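# Four arms sort stickered items into matching-color containers

## Task

Put every item into the container whose color matches the color of the sticker on that item.

## Robot and tools

ROBOTS. Four identical i2rt Big YAM arms: arm1, arm2, arm3, arm4. Each has six revolute joints, a two-finger gripper and a wrist camera. Room cameras: cam_room_a1, cam_room_a2, cam_room_b1, cam_room_b2. Wrist cameras: arm1_cam_wrist to arm4_cam_wrist. The hand reaches about 1.0 m from the joint1 axis.

FEET (scene frame, metres, quaternion wxyz). Each foot's own +x is its forward direction. arm1 at (-0.644, +1.377, +0.914), quat (+0.682, +0.007, +0.004, +0.731). arm2 at (-0.655, -0.555, +0.928), quat (+0.747, +0.002, +0.000, -0.665). arm3 at (+0.651, -1.332, +0.868), quat (+0.663, -0.004, -0.006, -0.748). arm4 at (+0.648, +0.477, +0.879), quat (+0.687, +0.001, +0.003, +0.727). So arm1 and arm4 face roughly +y, and arm2 and arm3 roughly -y.

FRAMES. There is one scene frame for everything. Its origin is on the floor and +z is up. The "hand" point lies between the finger pads, about 1 cm behind the tips. The fingers point along the hand's +z, and they open and close along its y. hand_target is where the hand would be at the joint targets the drive currently holds. Printed hand positions get less accurate the farther the arm reaches.

TOOL move. Arguments arm1, arm2, arm3, arm4 (each optional) plus cameras. An arm you omit receives no new command. Each arm's part is an object holding "joints", "target" (optionally with "speed"), or both.
- "joints": absolute targets by name, in radians. The names and ranges are joint1_rad -2.879..2.879 (base yaw, positive is counter-clockwise seen from above, 0 points along the foot's +x), joint2_rad 0..3.141 (shoulder, 0 is upper arm back and level), joint3_rad 0..3.019 (elbow, 0 is folded), joint4_rad -1.692..1.57 (hand pitch, positive tilts the fingers up), joint5_rad -1.57..1.57 (sideways swing, positive is to the arm's right), joint6_rad -2.094..2.094 (roll, positive is clockwise seen from behind). gripper_m is in metres, 0..0.093, and gives the gap between the fingertips. The tolerances for "done" are ±0.045, 0.14, 0.09, 0.055, 0.03, 0.035 rad and ±0.003 m.
- "target": a single list of seven numbers [x, y, z, qw, qx, qy, qz]. It is an absolute hand pose in the scene frame, position in metres, laid out the same way the "hand" line prints it. The hand travels in a straight line toward it, starting from its current hand_target. When "target" is given, "joints" may contain only gripper_m.
- "speed": top speed of the path in m/s, 0.002..0.5, default 0.25. Turning is capped at twice this value in rad/s. It is only allowed together with "target".
All motions in one call start at the same moment. All hand paths in one call finish together, so the slowest one sets the pace. Each path takes 0.5 to 10 s and an action lasts at most 15 s. Paths do not avoid obstacles or other arms. The hand lags, may drift off the path and may overshoot the speed, especially near full stretch. It often stops 1 cm or more from the target. Unknown keys make the call invalid. Out-of-range values get the call refused, and after a refusal the rest of that reply's move, wait and finished_scene calls are skipped. An empty move returns the full state and images.

OTHER TOOLS. wait {seconds 0..10, cameras}: commands nothing and reports the state. zoom_image {camera, region [x0,y0,x1,y1] in pixels, origin at top-left, at most 504x504}: only works on a camera from the latest images. read_manual {section "licences"}: returns licence text only. finished_scene {scene: current scene number}: ends the scene for good, and the goal must hold without the robots. After ending the first scene, make no further calls in that reply.

RESULTS. The "move" line lists each arm that was given motion as "done" or with its worst status. joint_status and hand_status describe how the last accepted action ended. off_target: the joint stopped short and may still be pushing. time_out: the arm keeps pushing toward a point near where it stopped, and on_its_own lists the joints still heading there. Send a joint its reported position to relax it. not_followed, "joint command not followed" or "pose unreachable": a safety check blocked those targets, though any gripper command still runs. The arm may keep retrying until you send new targets. In on_its_own, "held at" means the target, not the reading. Arms shown "as last shown" were not commanded and display their old lines. Joint velocities are in rad/s (gripper in m/s). "within noise" means still. Torques are in N m, positive toward larger joint values, and include gravity and offsets. Torques 3 and 4 wrap around at ±28. The image order follows the "pictures" line, and images may be slightly older than the state.

GRIPPING. When holding a rigid object at full force, gripper_m reads up to 0.005 below its width, or up to 0.002 above it. Closed on nothing it reads 0.000-0.003. Grip is light just under the reading at first contact. About 0.005 lower (more for soft, small or round items) gives full force, roughly 50-64 N per pad. To release, command a gap well above the reading.

CAUTIONS. Keep every object inside the work area and off the floor. Avoid drops, letting go while moving, slams, and hard hits on fixed or heavy things. Never let arms press hard on each other, and never close a gripper on another arm's fingers. The collision check may react too late, and it does not stop fingers, housings and wrist cameras from meeting. Arms keep pushing after contact. Pushing, carrying loads or holding a stretched-out pose heats the motors. At 85 °C a MOTOR HOT line appears. At 100 °C the arm drops for 30-60 s or more, and its keys show limit_stop_at_motor_heat, so resend the targets afterwards. The scene keeps running while you think, and arms hold their last command. Loose objects may sometimes get nudged by outside forces.

Each tool is called as name(argument=value, ...), one argument or row to a line, values as JSON.

## Session

move(
  arm1={"joints":{"joint1_rad":1.5,"joint5_rad":0,"joint6_rad":0,"joint4_rad":-1.6,"joint2_rad":0.7,"joint3_rad":1.5}},
  arm2={"joints":{"joint1_rad":-1.6,"joint5_rad":0,"joint6_rad":0,"joint4_rad":-1.6,"joint2_rad":0.7,"joint3_rad":1.5}},
  arm4={"joints":{"joint1_rad":-1.6,"joint5_rad":0,"joint6_rad":0,"joint4_rad":-1.6,"joint2_rad":0.7,"joint3_rad":1.5}},
  arm3={"joints":{"joint1_rad":1.6,"joint5_rad":0,"joint6_rad":0,"joint4_rad":-1.6,"joint2_rad":0.7,"joint3_rad":1.5}},
)

Scene clock: 1.90 s.
Joint torques (N m): arm1=[-1.03 2.37 12.66 1.09 0.03 -0.09] | arm2=[0.26 0.15 10.25 1.57 0.01 0.22] | arm3=[2.14 0.91 8.31 1.07 0.05 -0.12] | arm4=[0.44 1.55 9.29 0.77 0.07 -0.08]
Motor temperatures (°C): arm1=[21 23 27 23 21 21 21] | arm2=[23 24 25 22 22 20 23] | arm3=[24 24 24 23 24 23 23] | arm4=[22 21 23 22 24 21 24]
Heat: arm1: hottest joint3_rad 27 °C; arm2: hottest joint3_rad 25 °C; arm3: hottest joint1_rad 24 °C; arm4: hottest joint5_rad 24 °C.
move: arm1 done; arm2 done; arm3 done; arm4 done
Joint velocities: within noise
arm1.joint_positions: joint1_rad=+1.493 joint2_rad=+0.709 joint3_rad=+1.457 joint4_rad=-1.588 joint5_rad=-0.001 joint6_rad=+0.008 gripper_m=+0.09399
arm1.joint_status: all done
arm1.hand: x=-0.8598 y=+1.3784 z=+1.4215 quat_wxyz=(-0.001, +0.931, -0.008, -0.365) (m; scene frame)
arm1.hand_target: x=-0.8504 y=+1.3768 z=+1.4398 quat_wxyz=(-0.002, +0.924, -0.001, -0.383) (m; scene frame)
arm1.hand_status: not commanded
arm2.joint_positions: joint1_rad=-1.595 joint2_rad=+0.698 joint3_rad=+1.484 joint4_rad=-1.585 joint5_rad=-0.001 joint6_rad=-0.015 gripper_m=+0.09398
arm2.joint_status: all done
arm2.hand: x=-0.8733 y=-0.5769 z=+1.4463 quat_wxyz=(-0.014, -0.925, -0.051, +0.375) (m; scene frame)
arm2.hand_target: x=-0.8701 y=-0.5753 z=+1.4503 quat_wxyz=(-0.015, -0.926, -0.041, +0.375) (m; scene frame)
arm2.hand_status: not commanded
arm3.joint_positions: joint1_rad=+1.589 joint2_rad=+0.702 joint3_rad=+1.490 joint4_rad=-1.593 joint5_rad=+0.000 joint6_rad=+0.007 gripper_m=+0.09398
arm3.joint_status: all done
arm3.hand: x=+0.8669 y=-1.3473 z=+1.3870 quat_wxyz=(-0.374, -0.048, -0.926, +0.024) (m; scene frame)
arm3.hand_target: x=+0.8643 y=-1.3445 z=+1.3906 quat_wxyz=(-0.377, -0.040, -0.925, +0.024) (m; scene frame)
arm3.hand_status: not commanded
arm4.joint_positions: joint1_rad=-1.597 joint2_rad=+0.694 joint3_rad=+1.468 joint4_rad=-1.590 joint5_rad=+0.001 joint6_rad=+0.014 gripper_m=+0.09399
arm4.joint_status: all done
arm4.hand: x=+0.8676 y=+0.4852 z=+1.3895 quat_wxyz=(-0.366, +0.008, -0.930, -0.006) (m; scene frame)
arm4.hand_target: x=+0.8651 y=+0.4846 z=+1.4005 quat_wxyz=(-0.374, +0.013, -0.928, -0.004) (m; scene frame)
arm4.hand_status: not commanded
pictures: arm1_cam_wrist, arm2_cam_wrist, arm3_cam_wrist, arm4_cam_wrist, cam_room_a1, cam_room_a2, cam_room_b1, cam_room_b2
Images, in order (width x height): arm1_cam_wrist 672x504, arm2_cam_wrist 672x504, arm3_cam_wrist 672x504, arm4_cam_wrist 672x504, cam_room_a1 672x504, cam_room_a2 672x504, cam_room_b1 672x504, cam_room_b2 672x504.

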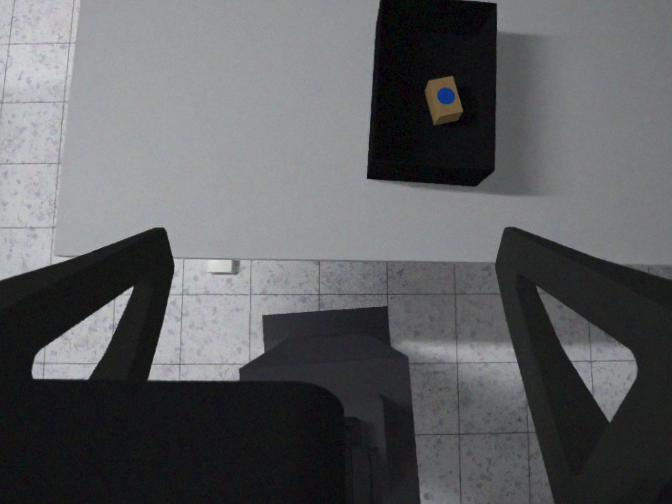

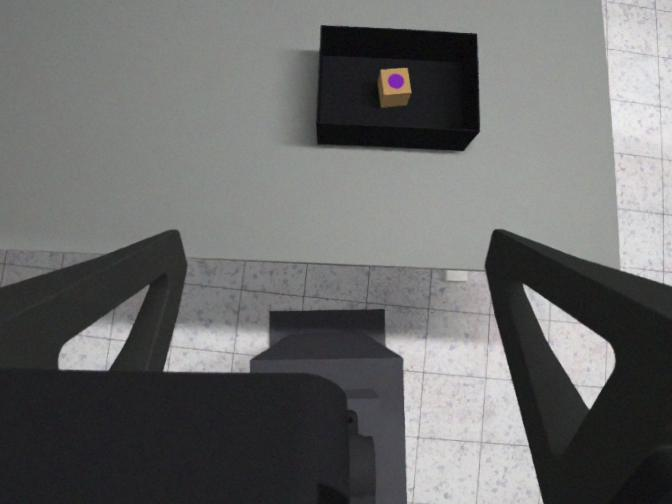

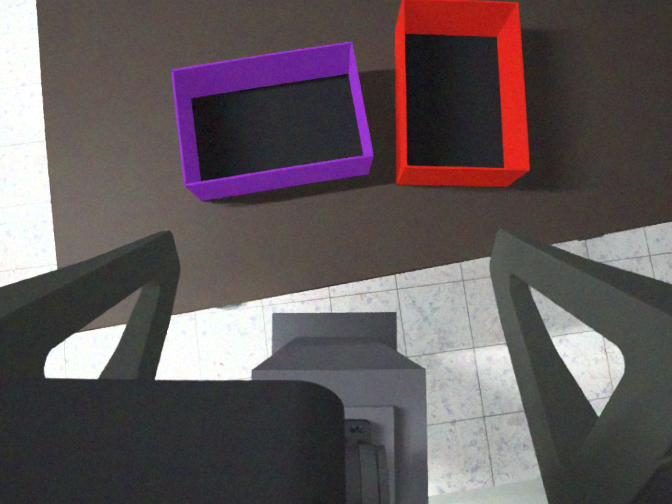

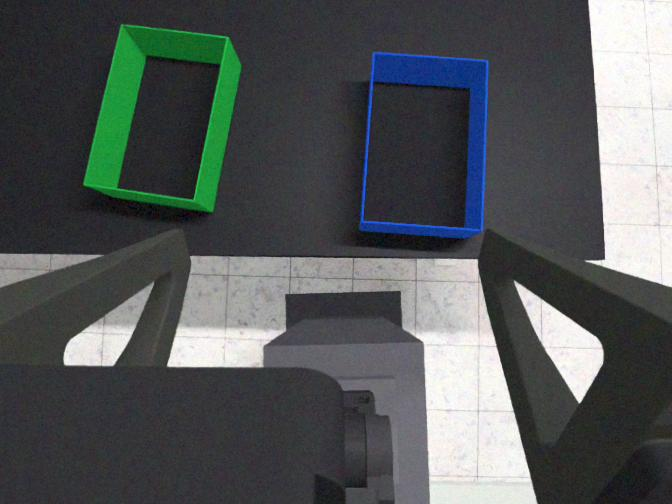

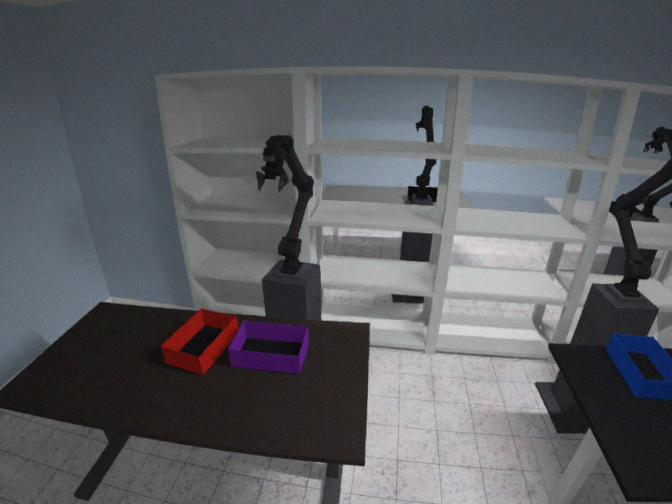

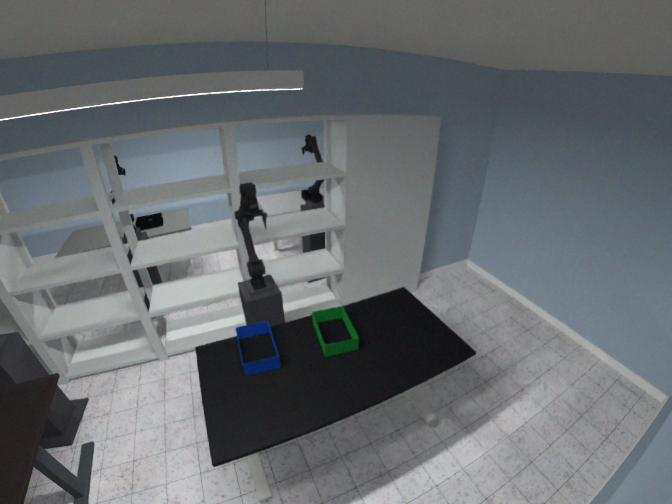

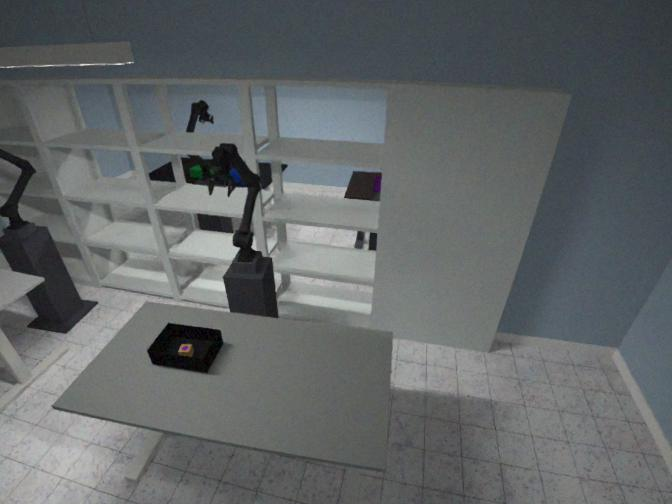

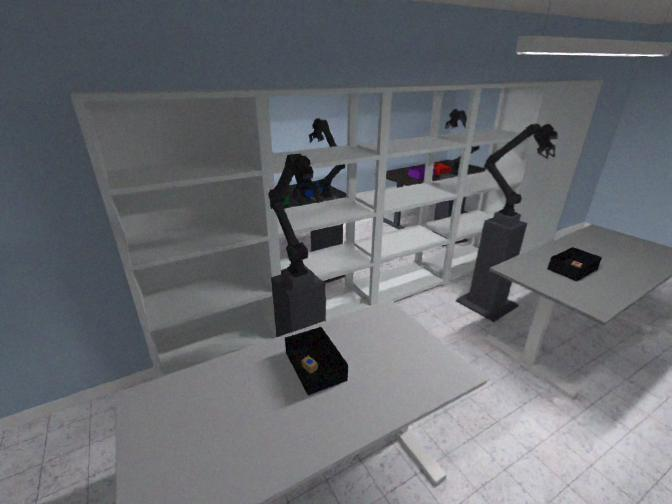

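move(
  arm1={"target":[-1.155,1.593,0.865,-0.0288,-0.956,-0.1005,0.2741],"speed":0.4},
  arm2={"target":[-1.235,-0.499,0.865,-0.024,-0.9577,-0.0838,0.2746],"speed":0.4},
  arm3={"joints":{"joint1_rad":-1.965}},
  arm4={"joints":{"joint1_rad":0.92}},
  cameras=["arm1_cam_wrist","arm2_cam_wrist"],
)

Scene clock: 30.27 s.
Joint torques (N m): arm1=[-2.61 -14.27 10.52 1.55 -0.3 -0.05] | arm2=[0.03 -17.44 10.32 2.44 -0.34 -0.09] | arm3=[0.5 0.56 8.34 1.09 -0.05 -0.1] | arm4=[1.2 1.2 9.14 0.66 0.07 -0.09]
Motor temperatures (°C): arm1=[21 23 31 23 21 21 21] | arm2=[23 24 28 22 22 20 23] | arm3=[24 24 25 23 24 23 23] | arm4=[22 21 26 22 24 21 24]
Heat: arm1: hottest joint3_rad 31 °C; arm2: hottest joint3_rad 28 °C; arm3: hottest joint3_rad 25 °C; arm4: hottest joint3_rad 26 °C.
move: arm1 off_target; arm2 off_target; arm3 done; arm4 done
Joint velocities: within noise
arm1.joint_positions: joint1_rad=+1.004 joint2_rad=+1.936 joint3_rad=+0.976 joint4_rad=-0.251 joint5_rad=-0.348 joint6_rad=-0.630 gripper_m=+0.09399
arm1.joint_status: not commanded
arm1.hand: x=-1.1328 y=+1.5761 z=+0.8472 quat_wxyz=(+0.047, +0.963, +0.095, -0.248) (m; scene frame)
arm1.hand_target: x=-1.1538 y=+1.5926 z=+0.8659 quat_wxyz=(+0.028, +0.956, +0.101, -0.274) (m; scene frame)
arm1.hand_status: off_target (0.033 m and 3.8 deg from the pose sent, 0.666 m and 16.8 deg at the start)
arm2.joint_positions: joint1_rad=-1.825 joint2_rad=+1.949 joint3_rad=+0.986 joint4_rad=-0.121 joint5_rad=-0.167 joint6_rad=-0.258 gripper_m=+0.09398
arm2.joint_status: not commanded
arm2.hand: x=-1.2115 y=-0.5067 z=+0.8540 quat_wxyz=(-0.031, -0.964, -0.079, +0.250) (m; scene frame)
arm2.hand_target: x=-1.2339 y=-0.4991 z=+0.8659 quat_wxyz=(-0.024, -0.958, -0.084, +0.275) (m; scene frame)
arm2.hand_status: off_target (0.027 m and 3.0 deg from the pose sent, 0.689 m and 12.8 deg at the start)
arm3.joint_positions: joint1_rad=-1.954 joint2_rad=+0.702 joint3_rad=+1.490 joint4_rad=-1.593 joint5_rad=+0.001 joint6_rad=+0.005 gripper_m=+0.09402
arm3.joint_status: all done
arm3.hand: x=+0.4599 y=-1.2188 z=+1.3847 quat_wxyz=(+0.087, -0.898, +0.236, +0.360) (m; scene frame)
arm3.hand_target: x=+0.4636 y=-1.2182 z=+1.3884 quat_wxyz=(+0.090, -0.897, +0.238, +0.362) (m; scene frame)
arm3.hand_status: not commanded
arm4.joint_positions: joint1_rad=+0.917 joint2_rad=+0.694 joint3_rad=+1.468 joint4_rad=-1.590 joint5_rad=-0.001 joint6_rad=+0.013 gripper_m=+0.09402
arm4.joint_status: all done
arm4.hand: x=+0.4708 y=+0.6017 z=+1.3910 quat_wxyz=(-0.104, +0.886, -0.280, -0.355) (m; scene frame)
arm4.hand_target: x=+0.4726 y=+0.5998 z=+1.4020 quat_wxyz=(-0.108, +0.885, -0.272, -0.361) (m; scene frame)
arm4.hand_status: not commanded
pictures: arm1_cam_wrist, arm2_cam_wrist
Images, in order (width x height): arm1_cam_wrist 672x504, arm2_cam_wrist 672x504.

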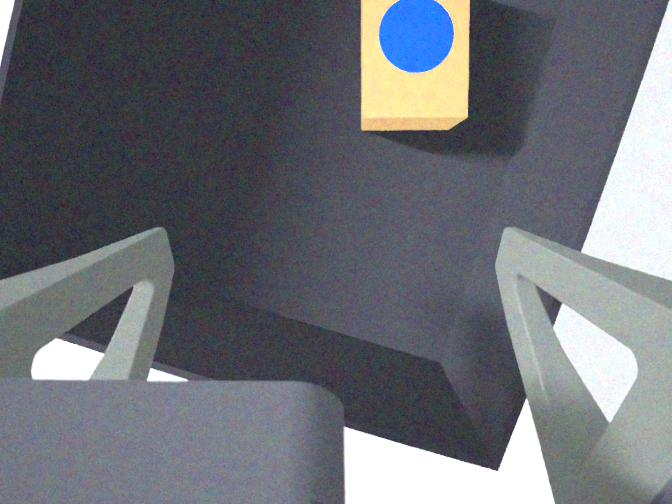

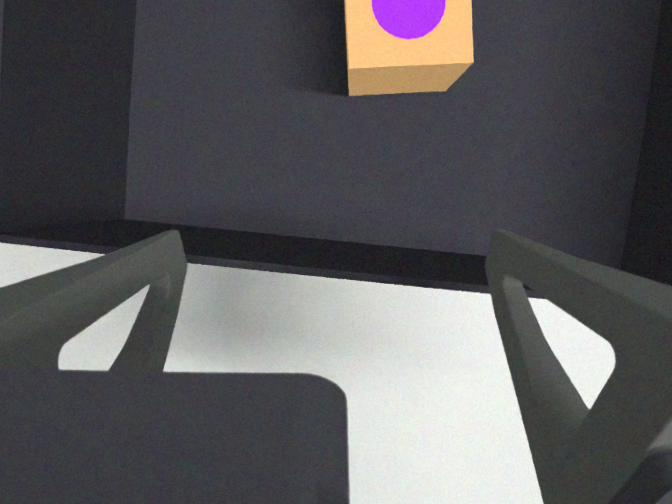

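move(
  arm1={"target":[-1.200,1.592,0.800,-0.0288,-0.956,-0.1005,0.2741],"speed":0.2,"joints":{"gripper_m":0.072}},
  arm2={"target":[-1.29,-0.488,0.79,-0.024,-0.9577,-0.0838,0.2746],"speed":0.2},
  arm3={"target":[0.30,-1.13,1.16,0.095,-0.893,0.239,0.37],"speed":0.25},
  arm4={"target":[0.30,0.72,1.16,0.1151,-0.8811,0.2778,0.365],"speed":0.25},
  cameras=["arm1_cam_wrist","arm2_cam_wrist","arm3_cam_wrist","arm4_cam_wrist"],
)

Scene clock: 57.80 s.
Joint torques (N m): arm1=[-0.91 -14.51 9.95 1.73 -0.17 0.1] | arm2=[-0.09 -18.43 10.04 2.48 -0.35 -0.08] | arm3=[1.03 -6.65 9.65 2.1 0.11 -0.04] | arm4=[1.14 -7 9.8 1.66 0.22 -0.05]
Motor temperatures (°C): arm1=[21 24 30 23 22 21 21] | arm2=[23 25 29 22 22 20 23] | arm3=[24 24 26 23 24 23 23] | arm4=[22 21 28 22 24 21 24]
Heat: arm1: hottest joint3_rad 30 °C; arm2: hottest joint3_rad 29 °C; arm3: hottest joint3_rad 26 °C; arm4: hottest joint3_rad 28 °C.
move: arm1 off_target; arm2 off_target; arm3 done; arm4 off_target
Joint velocities: within noise
arm1.joint_positions: joint1_rad=+1.028 joint2_rad=+2.124 joint3_rad=+1.099 joint4_rad=-0.154 joint5_rad=-0.335 joint6_rad=-0.606 gripper_m=+0.07207
arm1.joint_status: all done
arm1.hand: x=-1.1769 y=+1.5865 z=+0.7930 quat_wxyz=(+0.039, +0.961, +0.097, -0.256) (m; scene frame)
arm1.hand_target: x=-1.1991 y=+1.5916 z=+0.8008 quat_wxyz=(+0.029, +0.956, +0.100, -0.274) (m; scene frame)
arm1.hand_status: off_target (0.025 m and 2.5 deg from the pose sent, 0.084 m and 3.8 deg at the start)
arm2.joint_positions: joint1_rad=-1.829 joint2_rad=+2.183 joint3_rad=+1.179 joint4_rad=-0.062 joint5_rad=-0.169 joint6_rad=-0.262 gripper_m=+0.09398
arm2.joint_status: not commanded
arm2.hand: x=-1.2718 y=-0.4962 z=+0.7915 quat_wxyz=(-0.029, -0.962, -0.080, +0.259) (m; scene frame)
arm2.hand_target: x=-1.2890 y=-0.4879 z=+0.7907 quat_wxyz=(-0.024, -0.958, -0.084, +0.275) (m; scene frame)
arm2.hand_status: off_target (0.020 m and 2.0 deg from the pose sent, 0.103 m and 3.1 deg at the start)
arm3.joint_positions: joint1_rad=-1.954 joint2_rad=+0.919 joint3_rad=+0.909 joint4_rad=-0.792 joint5_rad=+0.010 joint6_rad=+0.005 gripper_m=+0.09402
arm3.joint_status: not commanded
arm3.hand: x=+0.3008 y=-1.1324 z=+1.1550 quat_wxyz=(+0.091, -0.898, +0.237, +0.360) (m; scene frame)
arm3.hand_target: x=+0.3001 y=-1.1300 z=+1.1599 quat_wxyz=(+0.095, -0.893, +0.239, +0.370) (m; scene frame)
arm3.hand_status: done (0.006 m and 1.3 deg from the pose sent, 0.290 m and 1.7 deg at the start)
arm4.joint_positions: joint1_rad=+0.917 joint2_rad=+0.987 joint3_rad=+0.903 joint4_rad=-0.734 joint5_rad=+0.009 joint6_rad=+0.013 gripper_m=+0.09402
arm4.joint_status: not commanded
arm4.hand: x=+0.3031 y=+0.7162 z=+1.1507 quat_wxyz=(-0.108, +0.886, -0.282, -0.352) (m; scene frame)
arm4.hand_target: x=+0.3002 y=+0.7199 z=+1.1599 quat_wxyz=(-0.115, +0.881, -0.278, -0.365) (m; scene frame)
arm4.hand_status: off_target (0.011 m and 1.8 deg from the pose sent, 0.311 m and 1.9 deg at the start)
pictures: arm1_cam_wrist, arm2_cam_wrist, arm3_cam_wrist, arm4_cam_wrist
Images, in order (width x height): arm1_cam_wrist 672x504, arm2_cam_wrist 672x504, arm3_cam_wrist 672x504, arm4_cam_wrist 672x504.

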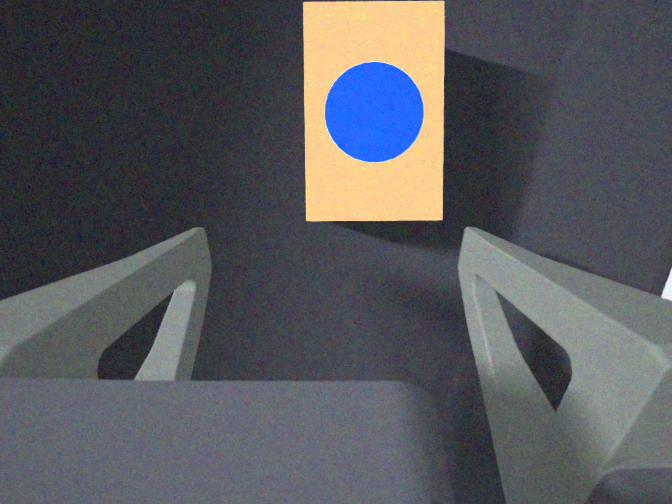

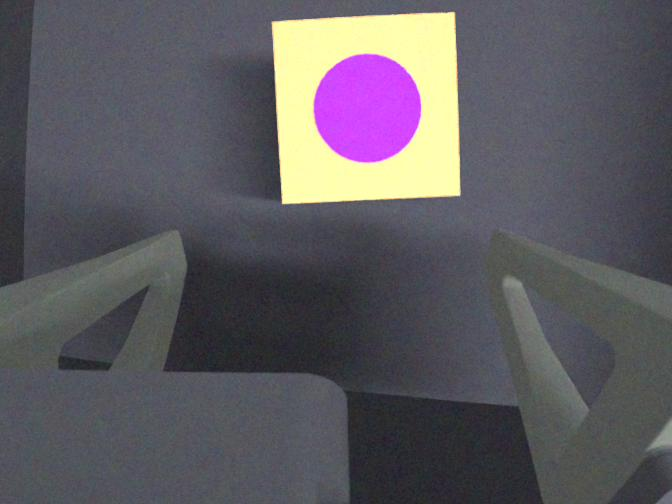

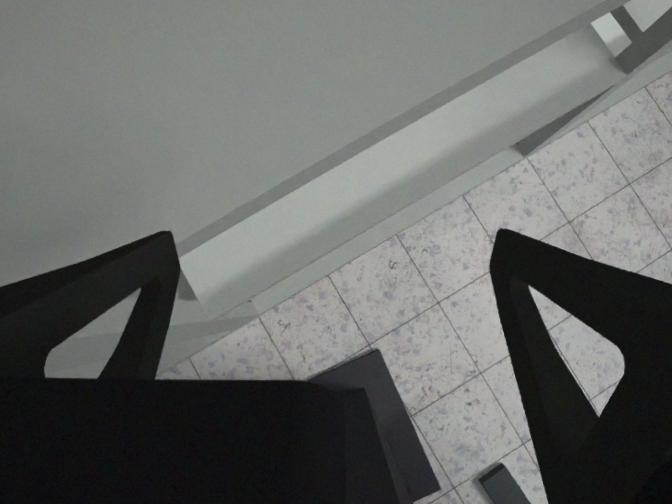

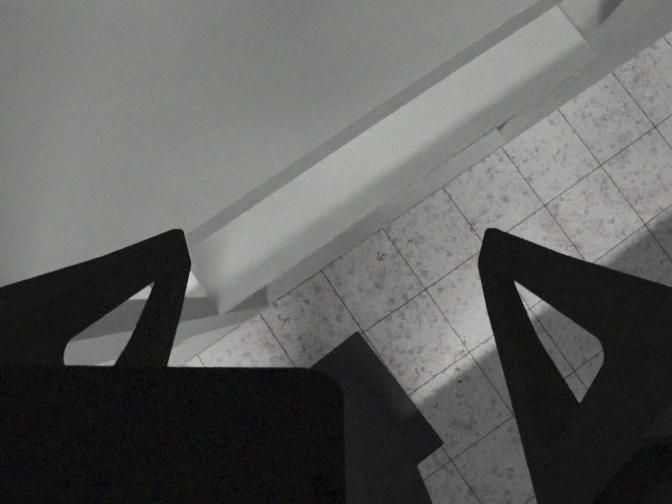

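move(
  arm1={"target":[-1.243,1.597,0.75,-0.0288,-0.956,-0.1005,0.2741],"speed":0.15},
  arm2={"target":[-1.334,-0.486,0.746,-0.024,-0.9577,-0.0838,0.2746],"speed":0.15},
  cameras=["arm1_cam_wrist","arm2_cam_wrist"],
)

Scene clock: 67.30 s.
Joint torques (N m): arm1=[-1.49 -17.2 9.62 1.42 -0.13 0.11] | arm2=[0.5 -20.78 10.19 1.78 -0.17 -0.02] | arm3=[1.14 -6.48 9.65 2.1 0.11 -0.03] | arm4=[0.97 -6.83 9.83 1.77 0.22 -0.05]
Motor temperatures (°C): arm1=[21 25 31 23 22 21 21] | arm2=[23 25 30 22 22 20 23] | arm3=[24 24 27 23 24 23 23] | arm4=[22 21 30 22 24 21 24]
Heat: arm1: hottest joint3_rad 31 °C; arm2: hottest joint3_rad 30 °C; arm3: hottest joint3_rad 27 °C; arm4: hottest joint3_rad 30 °C.
move: arm1 off_target; arm2 off_target
Joint velocities: within noise
arm1.joint_positions: joint1_rad=+1.059 joint2_rad=+2.304 joint3_rad=+1.255 joint4_rad=-0.130 joint5_rad=-0.323 joint6_rad=-0.580 gripper_m=+0.07205
arm1.joint_status: not commanded
arm1.hand: x=-1.2188 y=+1.5887 z=+0.7379 quat_wxyz=(+0.042, +0.962, +0.098, -0.252) (m; scene frame)
arm1.hand_target: x=-1.2419 y=+1.5966 z=+0.7509 quat_wxyz=(+0.029, +0.956, +0.100, -0.274) (m; scene frame)
arm1.hand_status: off_target (0.028 m and 3.0 deg from the pose sent, 0.080 m and 2.5 deg at the start)
arm2.joint_positions: joint1_rad=-1.829 joint2_rad=+2.345 joint3_rad=+1.357 joint4_rad=-0.062 joint5_rad=-0.169 joint6_rad=-0.262 gripper_m=+0.09398
arm2.joint_status: not commanded
arm2.hand: x=-1.3196 y=-0.4893 z=+0.7487 quat_wxyz=(-0.027, -0.960, -0.080, +0.266) (m; scene frame)
arm2.hand_target: x=-1.3333 y=-0.4860 z=+0.7464 quat_wxyz=(-0.024, -0.958, -0.084, +0.275) (m; scene frame)
arm2.hand_status: off_target (0.015 m and 1.1 deg from the pose sent, 0.078 m and 2.0 deg at the start)
arm3, arm4: as last shown
arm3.hand: x=+0.3009 y=-1.1324 z=+1.1550 quat_wxyz=(+0.091, -0.898, +0.237, +0.360) (m; scene frame)
pictures: arm1_cam_wrist, arm2_cam_wrist
Images, in order (width x height): arm1_cam_wrist 672x504, arm2_cam_wrist 672x504.

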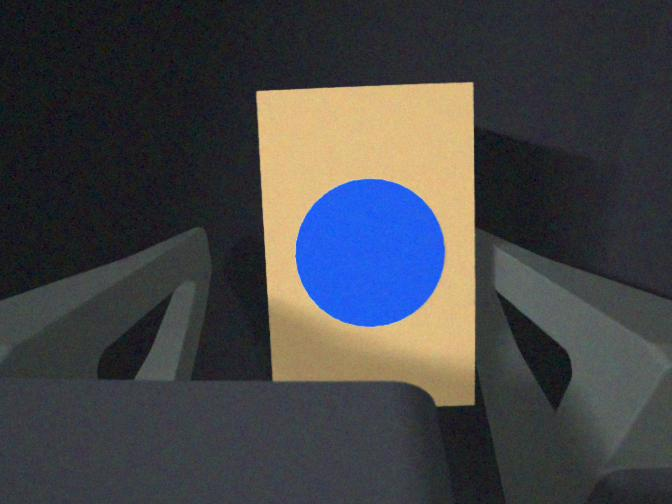

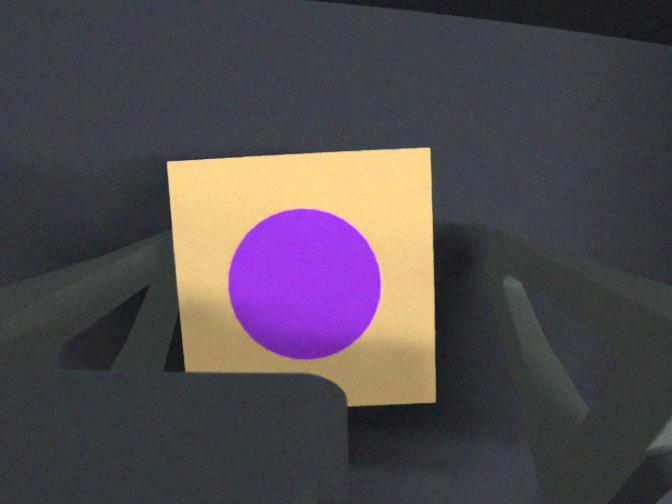

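move(
  arm1={"target":[-1.258,1.60,0.757,-0.0288,-0.956,-0.1005,0.2741],"speed":0.1},
  arm2={"target":[-1.342,-0.495,0.746,-0.024,-0.9577,-0.0838,0.2746],"speed":0.1},
  cameras=["arm1_cam_wrist","arm2_cam_wrist"],
)

move(
  arm1={"joints":{"gripper_m":0.034}},
  arm2={"joints":{"gripper_m":0.046}},
  cameras=["arm1_cam_wrist","arm2_cam_wrist"],
)

Scene clock: 77.77 s.
Joint torques (N m): arm1=[-1.32 -16.73 10.39 0.73 -0.05 0.08] | arm2=[1.44 -20.13 10.35 1.37 0 0.13] | arm3=[1.08 -6.42 9.66 2.11 0.12 -0.03] | arm4=[1.08 -6.95 9.78 1.89 0.2 -0.01]
Motor temperatures (°C): arm1=[21 25 31 23 22 21 21] | arm2=[23 26 30 22 22 20 23] | arm3=[24 24 28 23 24 23 23] | arm4=[22 21 31 22 24 21 24]
Heat: arm1: hottest joint3_rad 31 °C; arm2: hottest joint3_rad 30 °C; arm3: hottest joint3_rad 28 °C; arm4: hottest joint3_rad 31 °C.
move: arm1 off_target; arm2 off_target
Joint velocities: within noise
arm1.joint_positions: joint1_rad=+1.067 joint2_rad=+2.304 joint3_rad=+1.301 joint4_rad=-0.143 joint5_rad=-0.323 joint6_rad=-0.572 gripper_m=+0.07205
arm1.joint_status: not commanded
arm1.hand: x=-1.2404 y=+1.5934 z=+0.7504 quat_wxyz=(+0.035, +0.958, +0.100, -0.265) (m; scene frame)
arm1.hand_target: x=-1.2574 y=+1.5997 z=+0.7575 quat_wxyz=(+0.029, +0.956, +0.100, -0.274) (m; scene frame)
arm1.hand_status: off_target (0.020 m and 1.3 deg from the pose sent, 0.045 m and 3.0 deg at the start)
arm2.joint_positions: joint1_rad=-1.824 joint2_rad=+2.345 joint3_rad=+1.382 joint4_rad=-0.062 joint5_rad=-0.164 joint6_rad=-0.262 gripper_m=+0.09398
arm2.joint_status: not commanded
arm2.hand: x=-1.3329 y=-0.4902 z=+0.7569 quat_wxyz=(-0.023, -0.957, -0.083, +0.278) (m; scene frame)
arm2.hand_target: x=-1.3413 y=-0.4951 z=+0.7464 quat_wxyz=(-0.024, -0.958, -0.084, +0.275) (m; scene frame)
arm2.hand_status: off_target (0.015 m and 0.4 deg from the pose sent, 0.023 m and 1.1 deg at the start)
arm3, arm4: as last shown
pictures: arm1_cam_wrist, arm2_cam_wrist
Images, in order (width x height): arm1_cam_wrist 672x504, arm2_cam_wrist 672x504.

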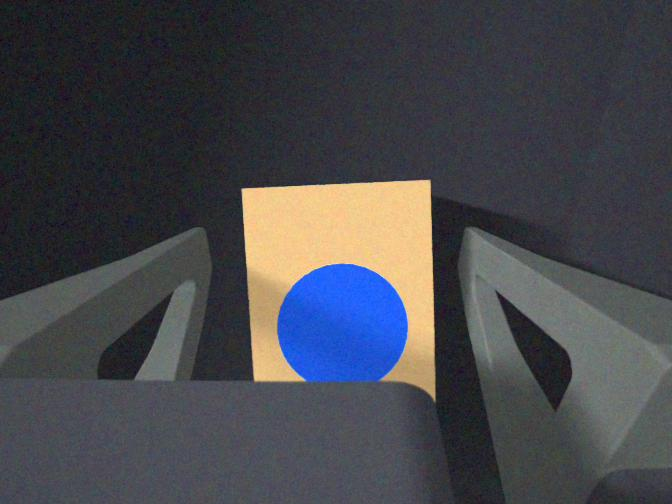

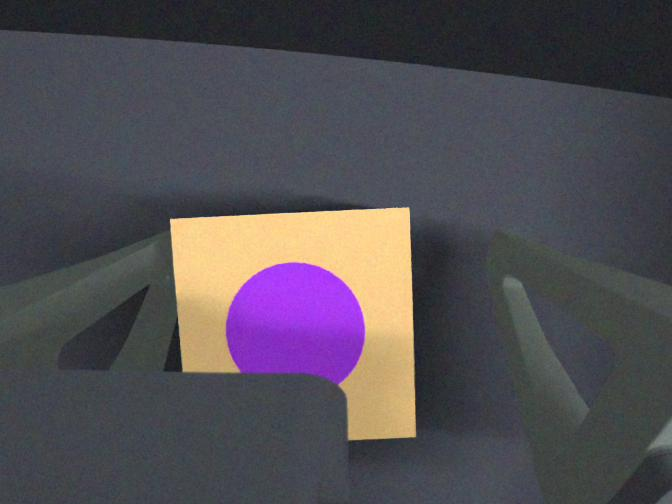

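Scene clock: 78.37 s.
Joint torques (N m): arm1=[-1.44 -16.62 10.56 0.76 -0.13 0.04] | arm2=[1.55 -20.19 10.35 1.39 -0.04 0.13] | arm3=[1.08 -6.48 9.62 2.09 0.11 -0.04] | arm4=[0.44 -6.89 9.83 1.77 0.19 -0.04]
Motor temperatures (°C): arm1=[21 25 31 23 22 21 21] | arm2=[23 26 30 22 22 20 23] | arm3=[24 24 28 23 24 23 23] | arm4=[22 21 31 22 24 21 24]
Heat: arm1: hottest joint3_rad 31 °C; arm2: hottest joint3_rad 30 °C; arm3: hottest joint3_rad 28 °C; arm4: hottest joint3_rad 31 °C.
move: arm1 off_target; arm2 off_target
Joint velocities: within noise
arm1.joint_positions: joint1_rad=+1.067 joint2_rad=+2.304 joint3_rad=+1.302 joint4_rad=-0.143 joint5_rad=-0.320 joint6_rad=-0.571 gripper_m=+0.04412
arm1.joint_status: gripper_m off_target (ended at +0.04415, target +0.03400)
arm1.hand: x=-1.2406 y=+1.5941 z=+0.7505 quat_wxyz=(+0.034, +0.958, +0.100, -0.265) (m; scene frame)
arm1.hand_target: x=-1.2574 y=+1.5997 z=+0.7575 quat_wxyz=(+0.029, +0.956, +0.100, -0.274) (m; scene frame)
arm1.hand_status: not commanded
arm2.joint_positions: joint1_rad=-1.824 joint2_rad=+2.345 joint3_rad=+1.382 joint4_rad=-0.062 joint5_rad=-0.163 joint6_rad=-0.262 gripper_m=+0.05317
arm2.joint_status: gripper_m off_target (ended at +0.05320, target +0.04600)
arm2.hand: x=-1.3329 y=-0.4900 z=+0.7569 quat_wxyz=(-0.022, -0.957, -0.083, +0.277) (m; scene frame)
arm2.hand_target: x=-1.3413 y=-0.4951 z=+0.7464 quat_wxyz=(-0.024, -0.958, -0.084, +0.275) (m; scene frame)
arm2.hand_status: not commanded
arm3, arm4: as last shown
pictures: arm1_cam_wrist, arm2_cam_wrist
Images, in order (width x height): arm1_cam_wrist 672x504, arm2_cam_wrist 672x504.

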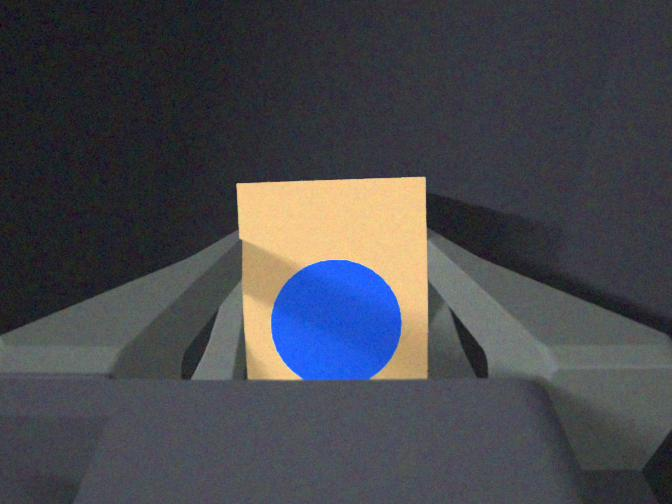

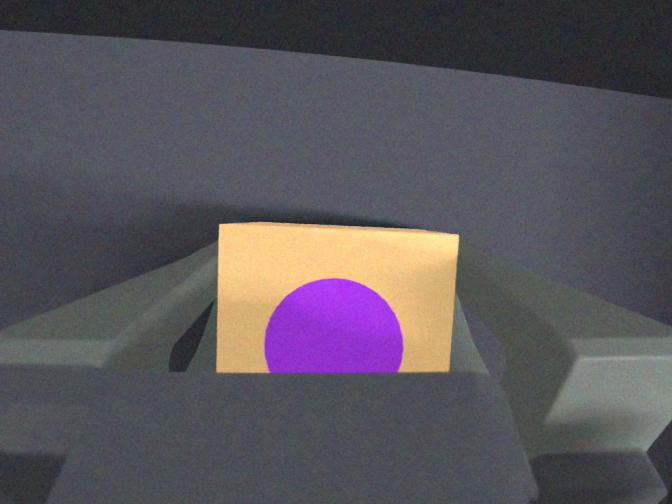

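move(
  arm1={"target":[-1.08,1.53,1.12,-0.0288,-0.956,-0.1005,0.2741],"speed":0.35},
  arm2={"target":[-1.15,-0.51,1.12,-0.024,-0.9577,-0.0838,0.2746],"speed":0.35},
  cameras=["arm1_cam_wrist","arm2_cam_wrist"],
)

move(
  arm1={"joints":{"joint1_rad":-2.22,"joint2_rad":0.8,"joint3_rad":1.3,"joint4_rad":-1.5,"joint5_rad":0,"joint6_rad":0}},
  arm2={"joints":{"joint1_rad":0.9,"joint2_rad":0.8,"joint3_rad":1.3,"joint4_rad":-1.5,"joint5_rad":0,"joint6_rad":0}},
  cameras=["arm1_cam_wrist","arm2_cam_wrist"],
)

Scene clock: 90.47 s.
Joint torques (N m): arm1=[-2.49 -7.3 14.49 0.76 -0.26 -0.08] | arm2=[0.03 -10.99 12.22 1.26 -0.33 -0.08] | arm3=[1.14 -6.42 9.65 2.04 0.11 -0.04] | arm4=[0.67 -7 9.72 1.76 0.19 -0.04]
Motor temperatures (°C): arm1=[21 25 31 23 22 21 22] | arm2=[23 27 31 22 22 20 23] | arm3=[24 24 29 23 24 23 23] | arm4=[22 22 32 22 24 21 24]
Heat: arm1: hottest joint3_rad 31 °C; arm2: hottest joint3_rad 31 °C; arm3: hottest joint3_rad 29 °C; arm4: hottest joint3_rad 32 °C.
move: arm1 off_target; arm2 done
Joint velocities: within noise
arm1.joint_positions: joint1_rad=+1.057 joint2_rad=+1.304 joint3_rad=+1.010 joint4_rad=-0.856 joint5_rad=-0.327 joint6_rad=-0.580 gripper_m=+0.04412
arm1.joint_status: not commanded
arm1.hand: x=-1.0714 y=+1.5208 z=+1.1061 quat_wxyz=(+0.036, +0.958, +0.100, -0.265) (m; scene frame)
arm1.hand_target: x=-1.0795 y=+1.5298 z=+1.1199 quat_wxyz=(+0.029, +0.956, +0.100, -0.274) (m; scene frame)
arm1.hand_status: off_target (0.019 m and 1.3 deg from the pose sent, 0.408 m and 1.2 deg at the start)
arm2.joint_positions: joint1_rad=-1.830 joint2_rad=+1.334 joint3_rad=+1.039 joint4_rad=-0.726 joint5_rad=-0.170 joint6_rad=-0.263 gripper_m=+0.05317
arm2.joint_status: not commanded
arm2.hand: x=-1.1474 y=-0.5147 z=+1.1219 quat_wxyz=(-0.024, -0.956, -0.081, +0.281) (m; scene frame)
arm2.hand_target: x=-1.1499 y=-0.5101 z=+1.1201 quat_wxyz=(-0.024, -0.958, -0.084, +0.275) (m; scene frame)
arm2.hand_status: done (0.006 m and 0.8 deg from the pose sent, 0.407 m and 0.4 deg at the start)
arm3, arm4: as last shown
pictures: arm1_cam_wrist, arm2_cam_wrist
Images, in order (width x height): arm1_cam_wrist 672x504, arm2_cam_wrist 672x504.

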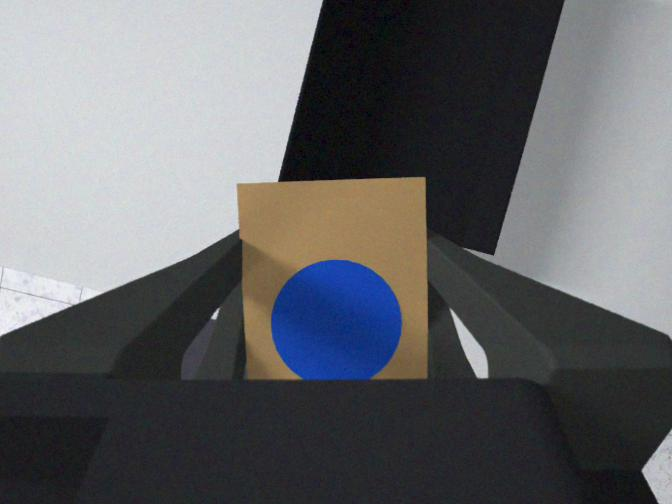

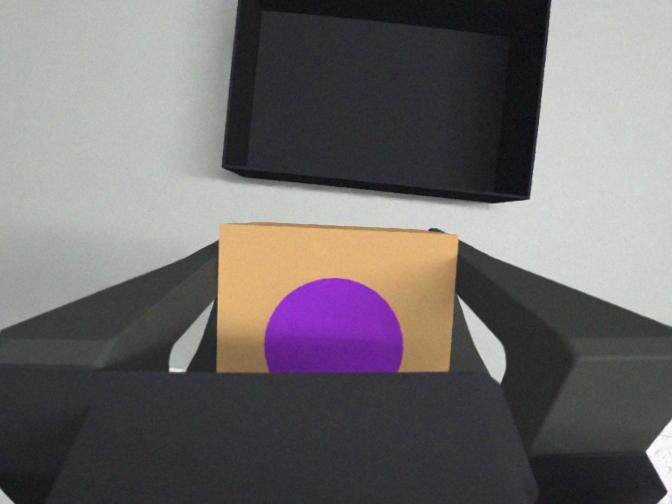

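Scene clock: 92.90 s.
Joint torques (N m): arm1=[-1.96 -1.55 11.89 0.88 -0.05 0.1] | arm2=[1.03 -4.31 11.58 1.29 0.11 0.22] | arm3=[1.2 -6.36 9.61 2.11 0.11 -0.05] | arm4=[0.97 -7.18 9.89 1.73 0.23 -0.03]
Motor temperatures (°C): arm1=[21 25 31 23 22 21 22] | arm2=[23 27 31 22 22 20 23] | arm3=[24 24 29 23 24 23 23] | arm4=[22 22 32 22 24 21 24]
Heat: arm1: hottest joint3_rad 31 °C; arm2: hottest joint3_rad 31 °C; arm3: hottest joint3_rad 29 °C; arm4: hottest joint3_rad 32 °C.
move: arm1 done; arm2 done
Joint velocities: within noise
arm1.joint_positions: joint1_rad=-2.214 joint2_rad=+0.812 joint3_rad=+1.283 joint4_rad=-1.490 joint5_rad=+0.002 joint6_rad=-0.007 gripper_m=+0.04412
arm1.joint_status: all done
arm1.hand: x=-0.4019 y=+1.2229 z=+1.3239 quat_wxyz=(-0.253, -0.270, -0.926, +0.080) (m; scene frame)
arm1.hand_target: x=-0.4067 y=+1.2245 z=+1.3339 quat_wxyz=(-0.262, -0.274, -0.922, +0.082) (m; scene frame)
arm1.hand_status: not commanded
arm2.joint_positions: joint1_rad=+0.896 joint2_rad=+0.813 joint3_rad=+1.286 joint4_rad=-1.488 joint5_rad=-0.003 joint6_rad=-0.016 gripper_m=+0.05343
arm2.joint_status: all done
arm2.hand: x=-0.4167 y=-0.7058 z=+1.3439 quat_wxyz=(-0.264, -0.258, -0.926, +0.075) (m; scene frame)
arm2.hand_target: x=-0.4214 y=-0.7021 z=+1.3519 quat_wxyz=(-0.271, -0.263, -0.923, +0.075) (m; scene frame)
arm2.hand_status: not commanded
arm3, arm4: as last shown
pictures: arm1_cam_wrist, arm2_cam_wrist
Images, in order (width x height): arm1_cam_wrist 672x504, arm2_cam_wrist 672x504.

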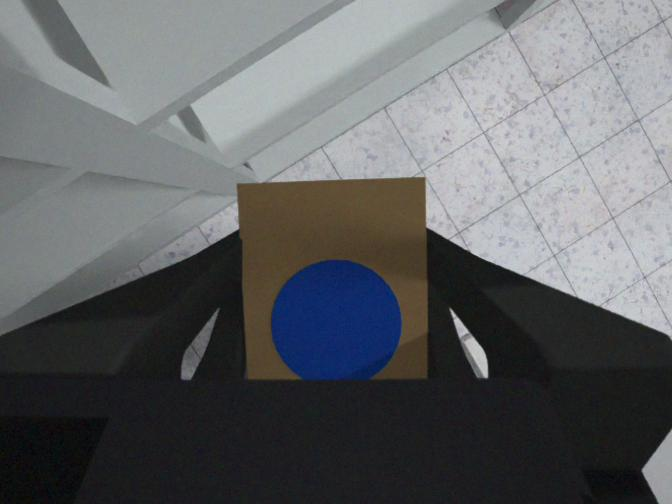

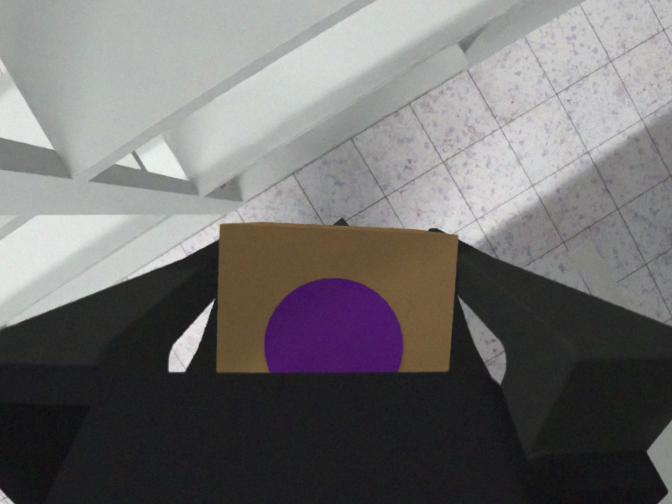

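move(
  arm1={"target":[-0.25,1.09,1.16,0.3252,0.2911,0.8935,-0.106],"speed":0.3},
  arm2={"target":[-0.248,-0.809,1.16,0.3288,0.259,0.9033,-0.0943],"speed":0.3},
  cameras=["arm1_cam_wrist","arm2_cam_wrist"],
)

move(
  arm1={"target":[-0.02,0.925,1.145,0.3252,0.2911,0.8935,-0.106],"speed":0.25},
  arm2={"target":[-0.02,-0.945,1.155,0.3288,0.259,0.9033,-0.0943],"speed":0.25},
  cameras=["arm1_cam_wrist","arm2_cam_wrist","cam_room_a1","cam_room_a2"],
)

Scene clock: 103.63 s.
Joint torques (N m): arm1=[-2.9 -8.47 12.29 2.18 -0.02 0.08] | arm2=[1.32 -11.16 11.12 2.95 0.16 0.22] | arm3=[1.08 -6.36 9.68 2.07 0.11 -0.04] | arm4=[0.56 -6.89 9.88 1.77 0.23 -0.04]
Motor temperatures (°C): arm1=[21 25 32 23 21 21 22] | arm2=[23 26 32 22 22 20 24] | arm3=[24 24 30 23 24 23 23] | arm4=[22 22 33 22 24 21 24]
Heat: arm1: hottest joint3_rad 32 °C; arm2: hottest joint3_rad 32 °C; arm3: hottest joint3_rad 30 °C; arm4: hottest joint3_rad 33 °C.
move: arm1 off_target; arm2 done
Joint velocities: within noise
arm1.joint_positions: joint1_rad=-2.266 joint2_rad=+1.206 joint3_rad=+1.007 joint4_rad=-0.705 joint5_rad=-0.008 joint6_rad=-0.007 gripper_m=+0.04412
arm1.joint_status: not commanded
arm1.hand: x=-0.2520 y=+1.0973 z=+1.1455 quat_wxyz=(-0.305, -0.286, -0.903, +0.099) (m; scene frame)
arm1.hand_target: x=-0.2503 y=+1.0903 z=+1.1601 quat_wxyz=(-0.325, -0.291, -0.894, +0.106) (m; scene frame)
arm1.hand_status: off_target (0.016 m and 2.7 deg from the pose sent, 0.260 m and 9.9 deg at the start)
arm2.joint_positions: joint1_rad=+0.896 joint2_rad=+1.206 joint3_rad=+0.976 joint4_rad=-0.669 joint5_rad=+0.003 joint6_rad=-0.013 gripper_m=+0.05343
arm2.joint_status: not commanded
arm2.hand: x=-0.2517 y=-0.8092 z=+1.1557 quat_wxyz=(-0.317, -0.255, -0.909, +0.092) (m; scene frame)
arm2.hand_target: x=-0.2480 y=-0.8089 z=+1.1602 quat_wxyz=(-0.329, -0.259, -0.903, +0.094) (m; scene frame)
arm2.hand_status: done (0.006 m and 1.6 deg from the pose sent, 0.270 m and 8.2 deg at the start)
arm3, arm4: as last shown
pictures: arm1_cam_wrist, arm2_cam_wrist
Images, in order (width x height): arm1_cam_wrist 672x504, arm2_cam_wrist 672x504.

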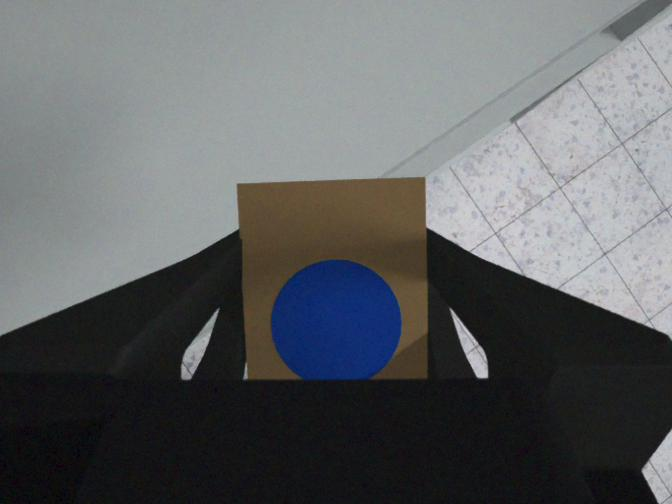

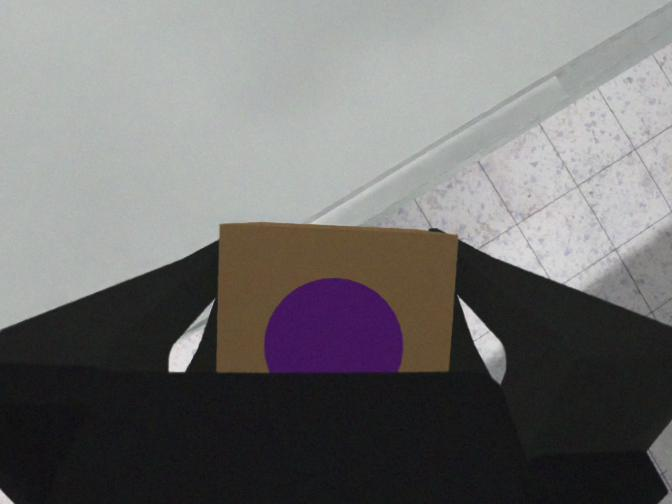

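Scene clock: 105.53 s.
Joint torques (N m): arm1=[-2.26 -17.96 18.09 1.01 0.1 0.11] | arm2=[1.61 -20.25 17.28 1.44 0.15 0.21] | arm3=[1.14 -6.48 9.65 2.09 0.12 -0.03] | arm4=[0.67 -7 9.83 1.85 0.23 -0.02]
Motor temperatures (°C): arm1=[21 25 33 23 21 21 22] | arm2=[23 26 32 22 22 20 24] | arm3=[24 24 30 23 24 23 23] | arm4=[22 22 33 22 24 21 24]
Heat: arm1: hottest joint3_rad 33 °C; arm2: hottest joint3_rad 32 °C; arm3: hottest joint3_rad 30 °C; arm4: hottest joint3_rad 33 °C.
move: arm1 off_target; arm2 off_target
Joint velocities: within noise
arm1.joint_positions: joint1_rad=-2.266 joint2_rad=+1.940 joint3_rad=+1.790 joint4_rad=-0.769 joint5_rad=-0.007 joint6_rad=-0.004 gripper_m=+0.04412
arm1.joint_status: not commanded
arm1.hand: x=-0.0324 y=+0.9379 z=+1.1082 quat_wxyz=(-0.298, -0.288, -0.905, +0.097) (m; scene frame)
arm1.hand_target: x=-0.0220 y=+0.9265 z=+1.1452 quat_wxyz=(-0.326, -0.291, -0.893, +0.106) (m; scene frame)
arm1.hand_status: off_target (0.041 m and 3.5 deg from the pose sent, 0.289 m and 2.7 deg at the start)
arm2.joint_positions: joint1_rad=+0.898 joint2_rad=+1.873 joint3_rad=+1.683 joint4_rad=-0.722 joint5_rad=+0.007 joint6_rad=-0.008 gripper_m=+0.05343
arm2.joint_status: not commanded
arm2.hand: x=-0.0390 y=-0.9404 z=+1.1317 quat_wxyz=(-0.311, -0.257, -0.911, +0.091) (m; scene frame)
arm2.hand_target: x=-0.0216 y=-0.9440 z=+1.1552 quat_wxyz=(-0.330, -0.259, -0.903, +0.094) (m; scene frame)
arm2.hand_status: off_target (0.030 m and 2.3 deg from the pose sent, 0.269 m and 1.6 deg at the start)
arm3, arm4: as last shown
pictures: arm1_cam_wrist, arm2_cam_wrist, cam_room_a1, cam_room_a2
Images, in order (width x height): arm1_cam_wrist 672x504, arm2_cam_wrist 672x504, cam_room_a1 672x504, cam_room_a2 672x504.

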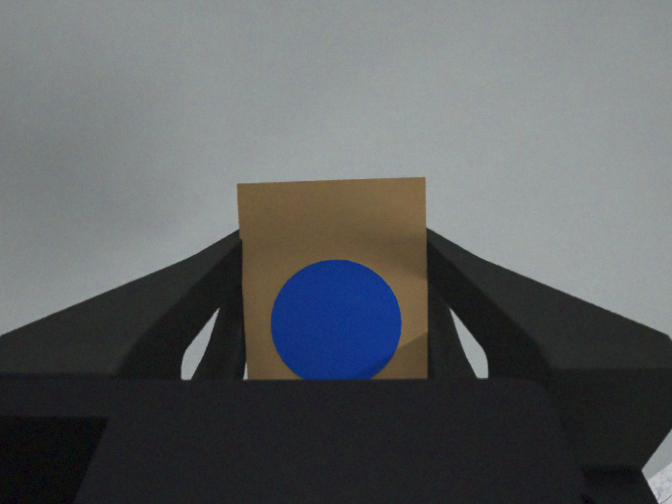

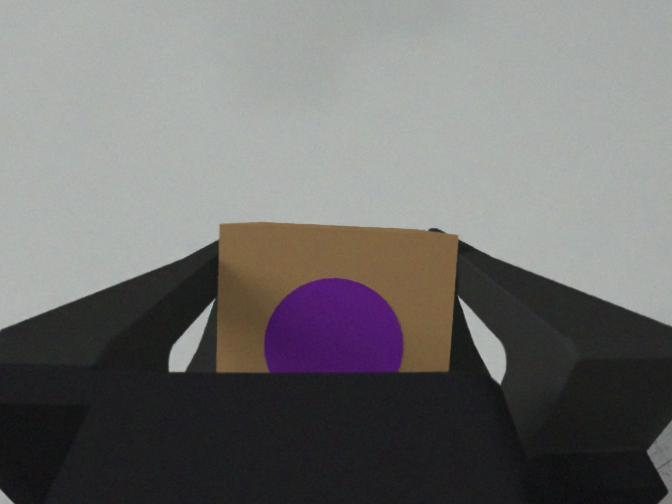

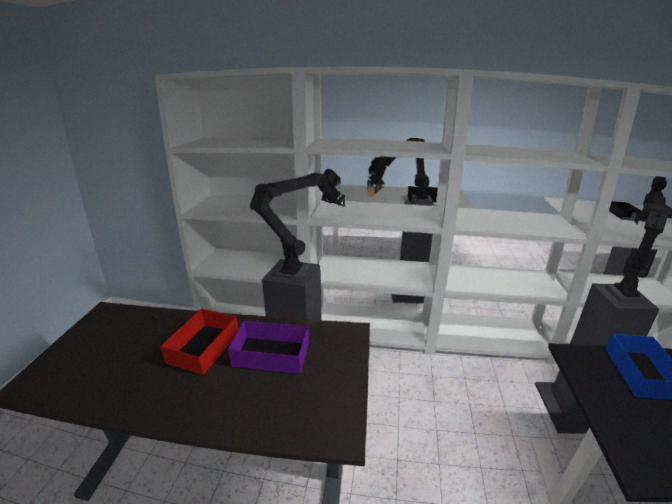

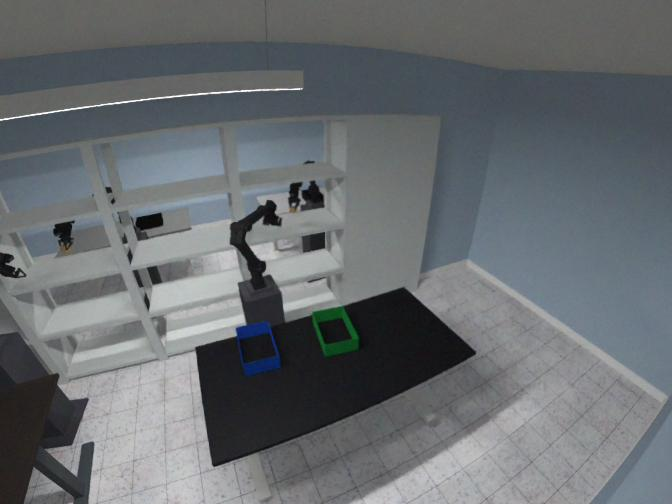

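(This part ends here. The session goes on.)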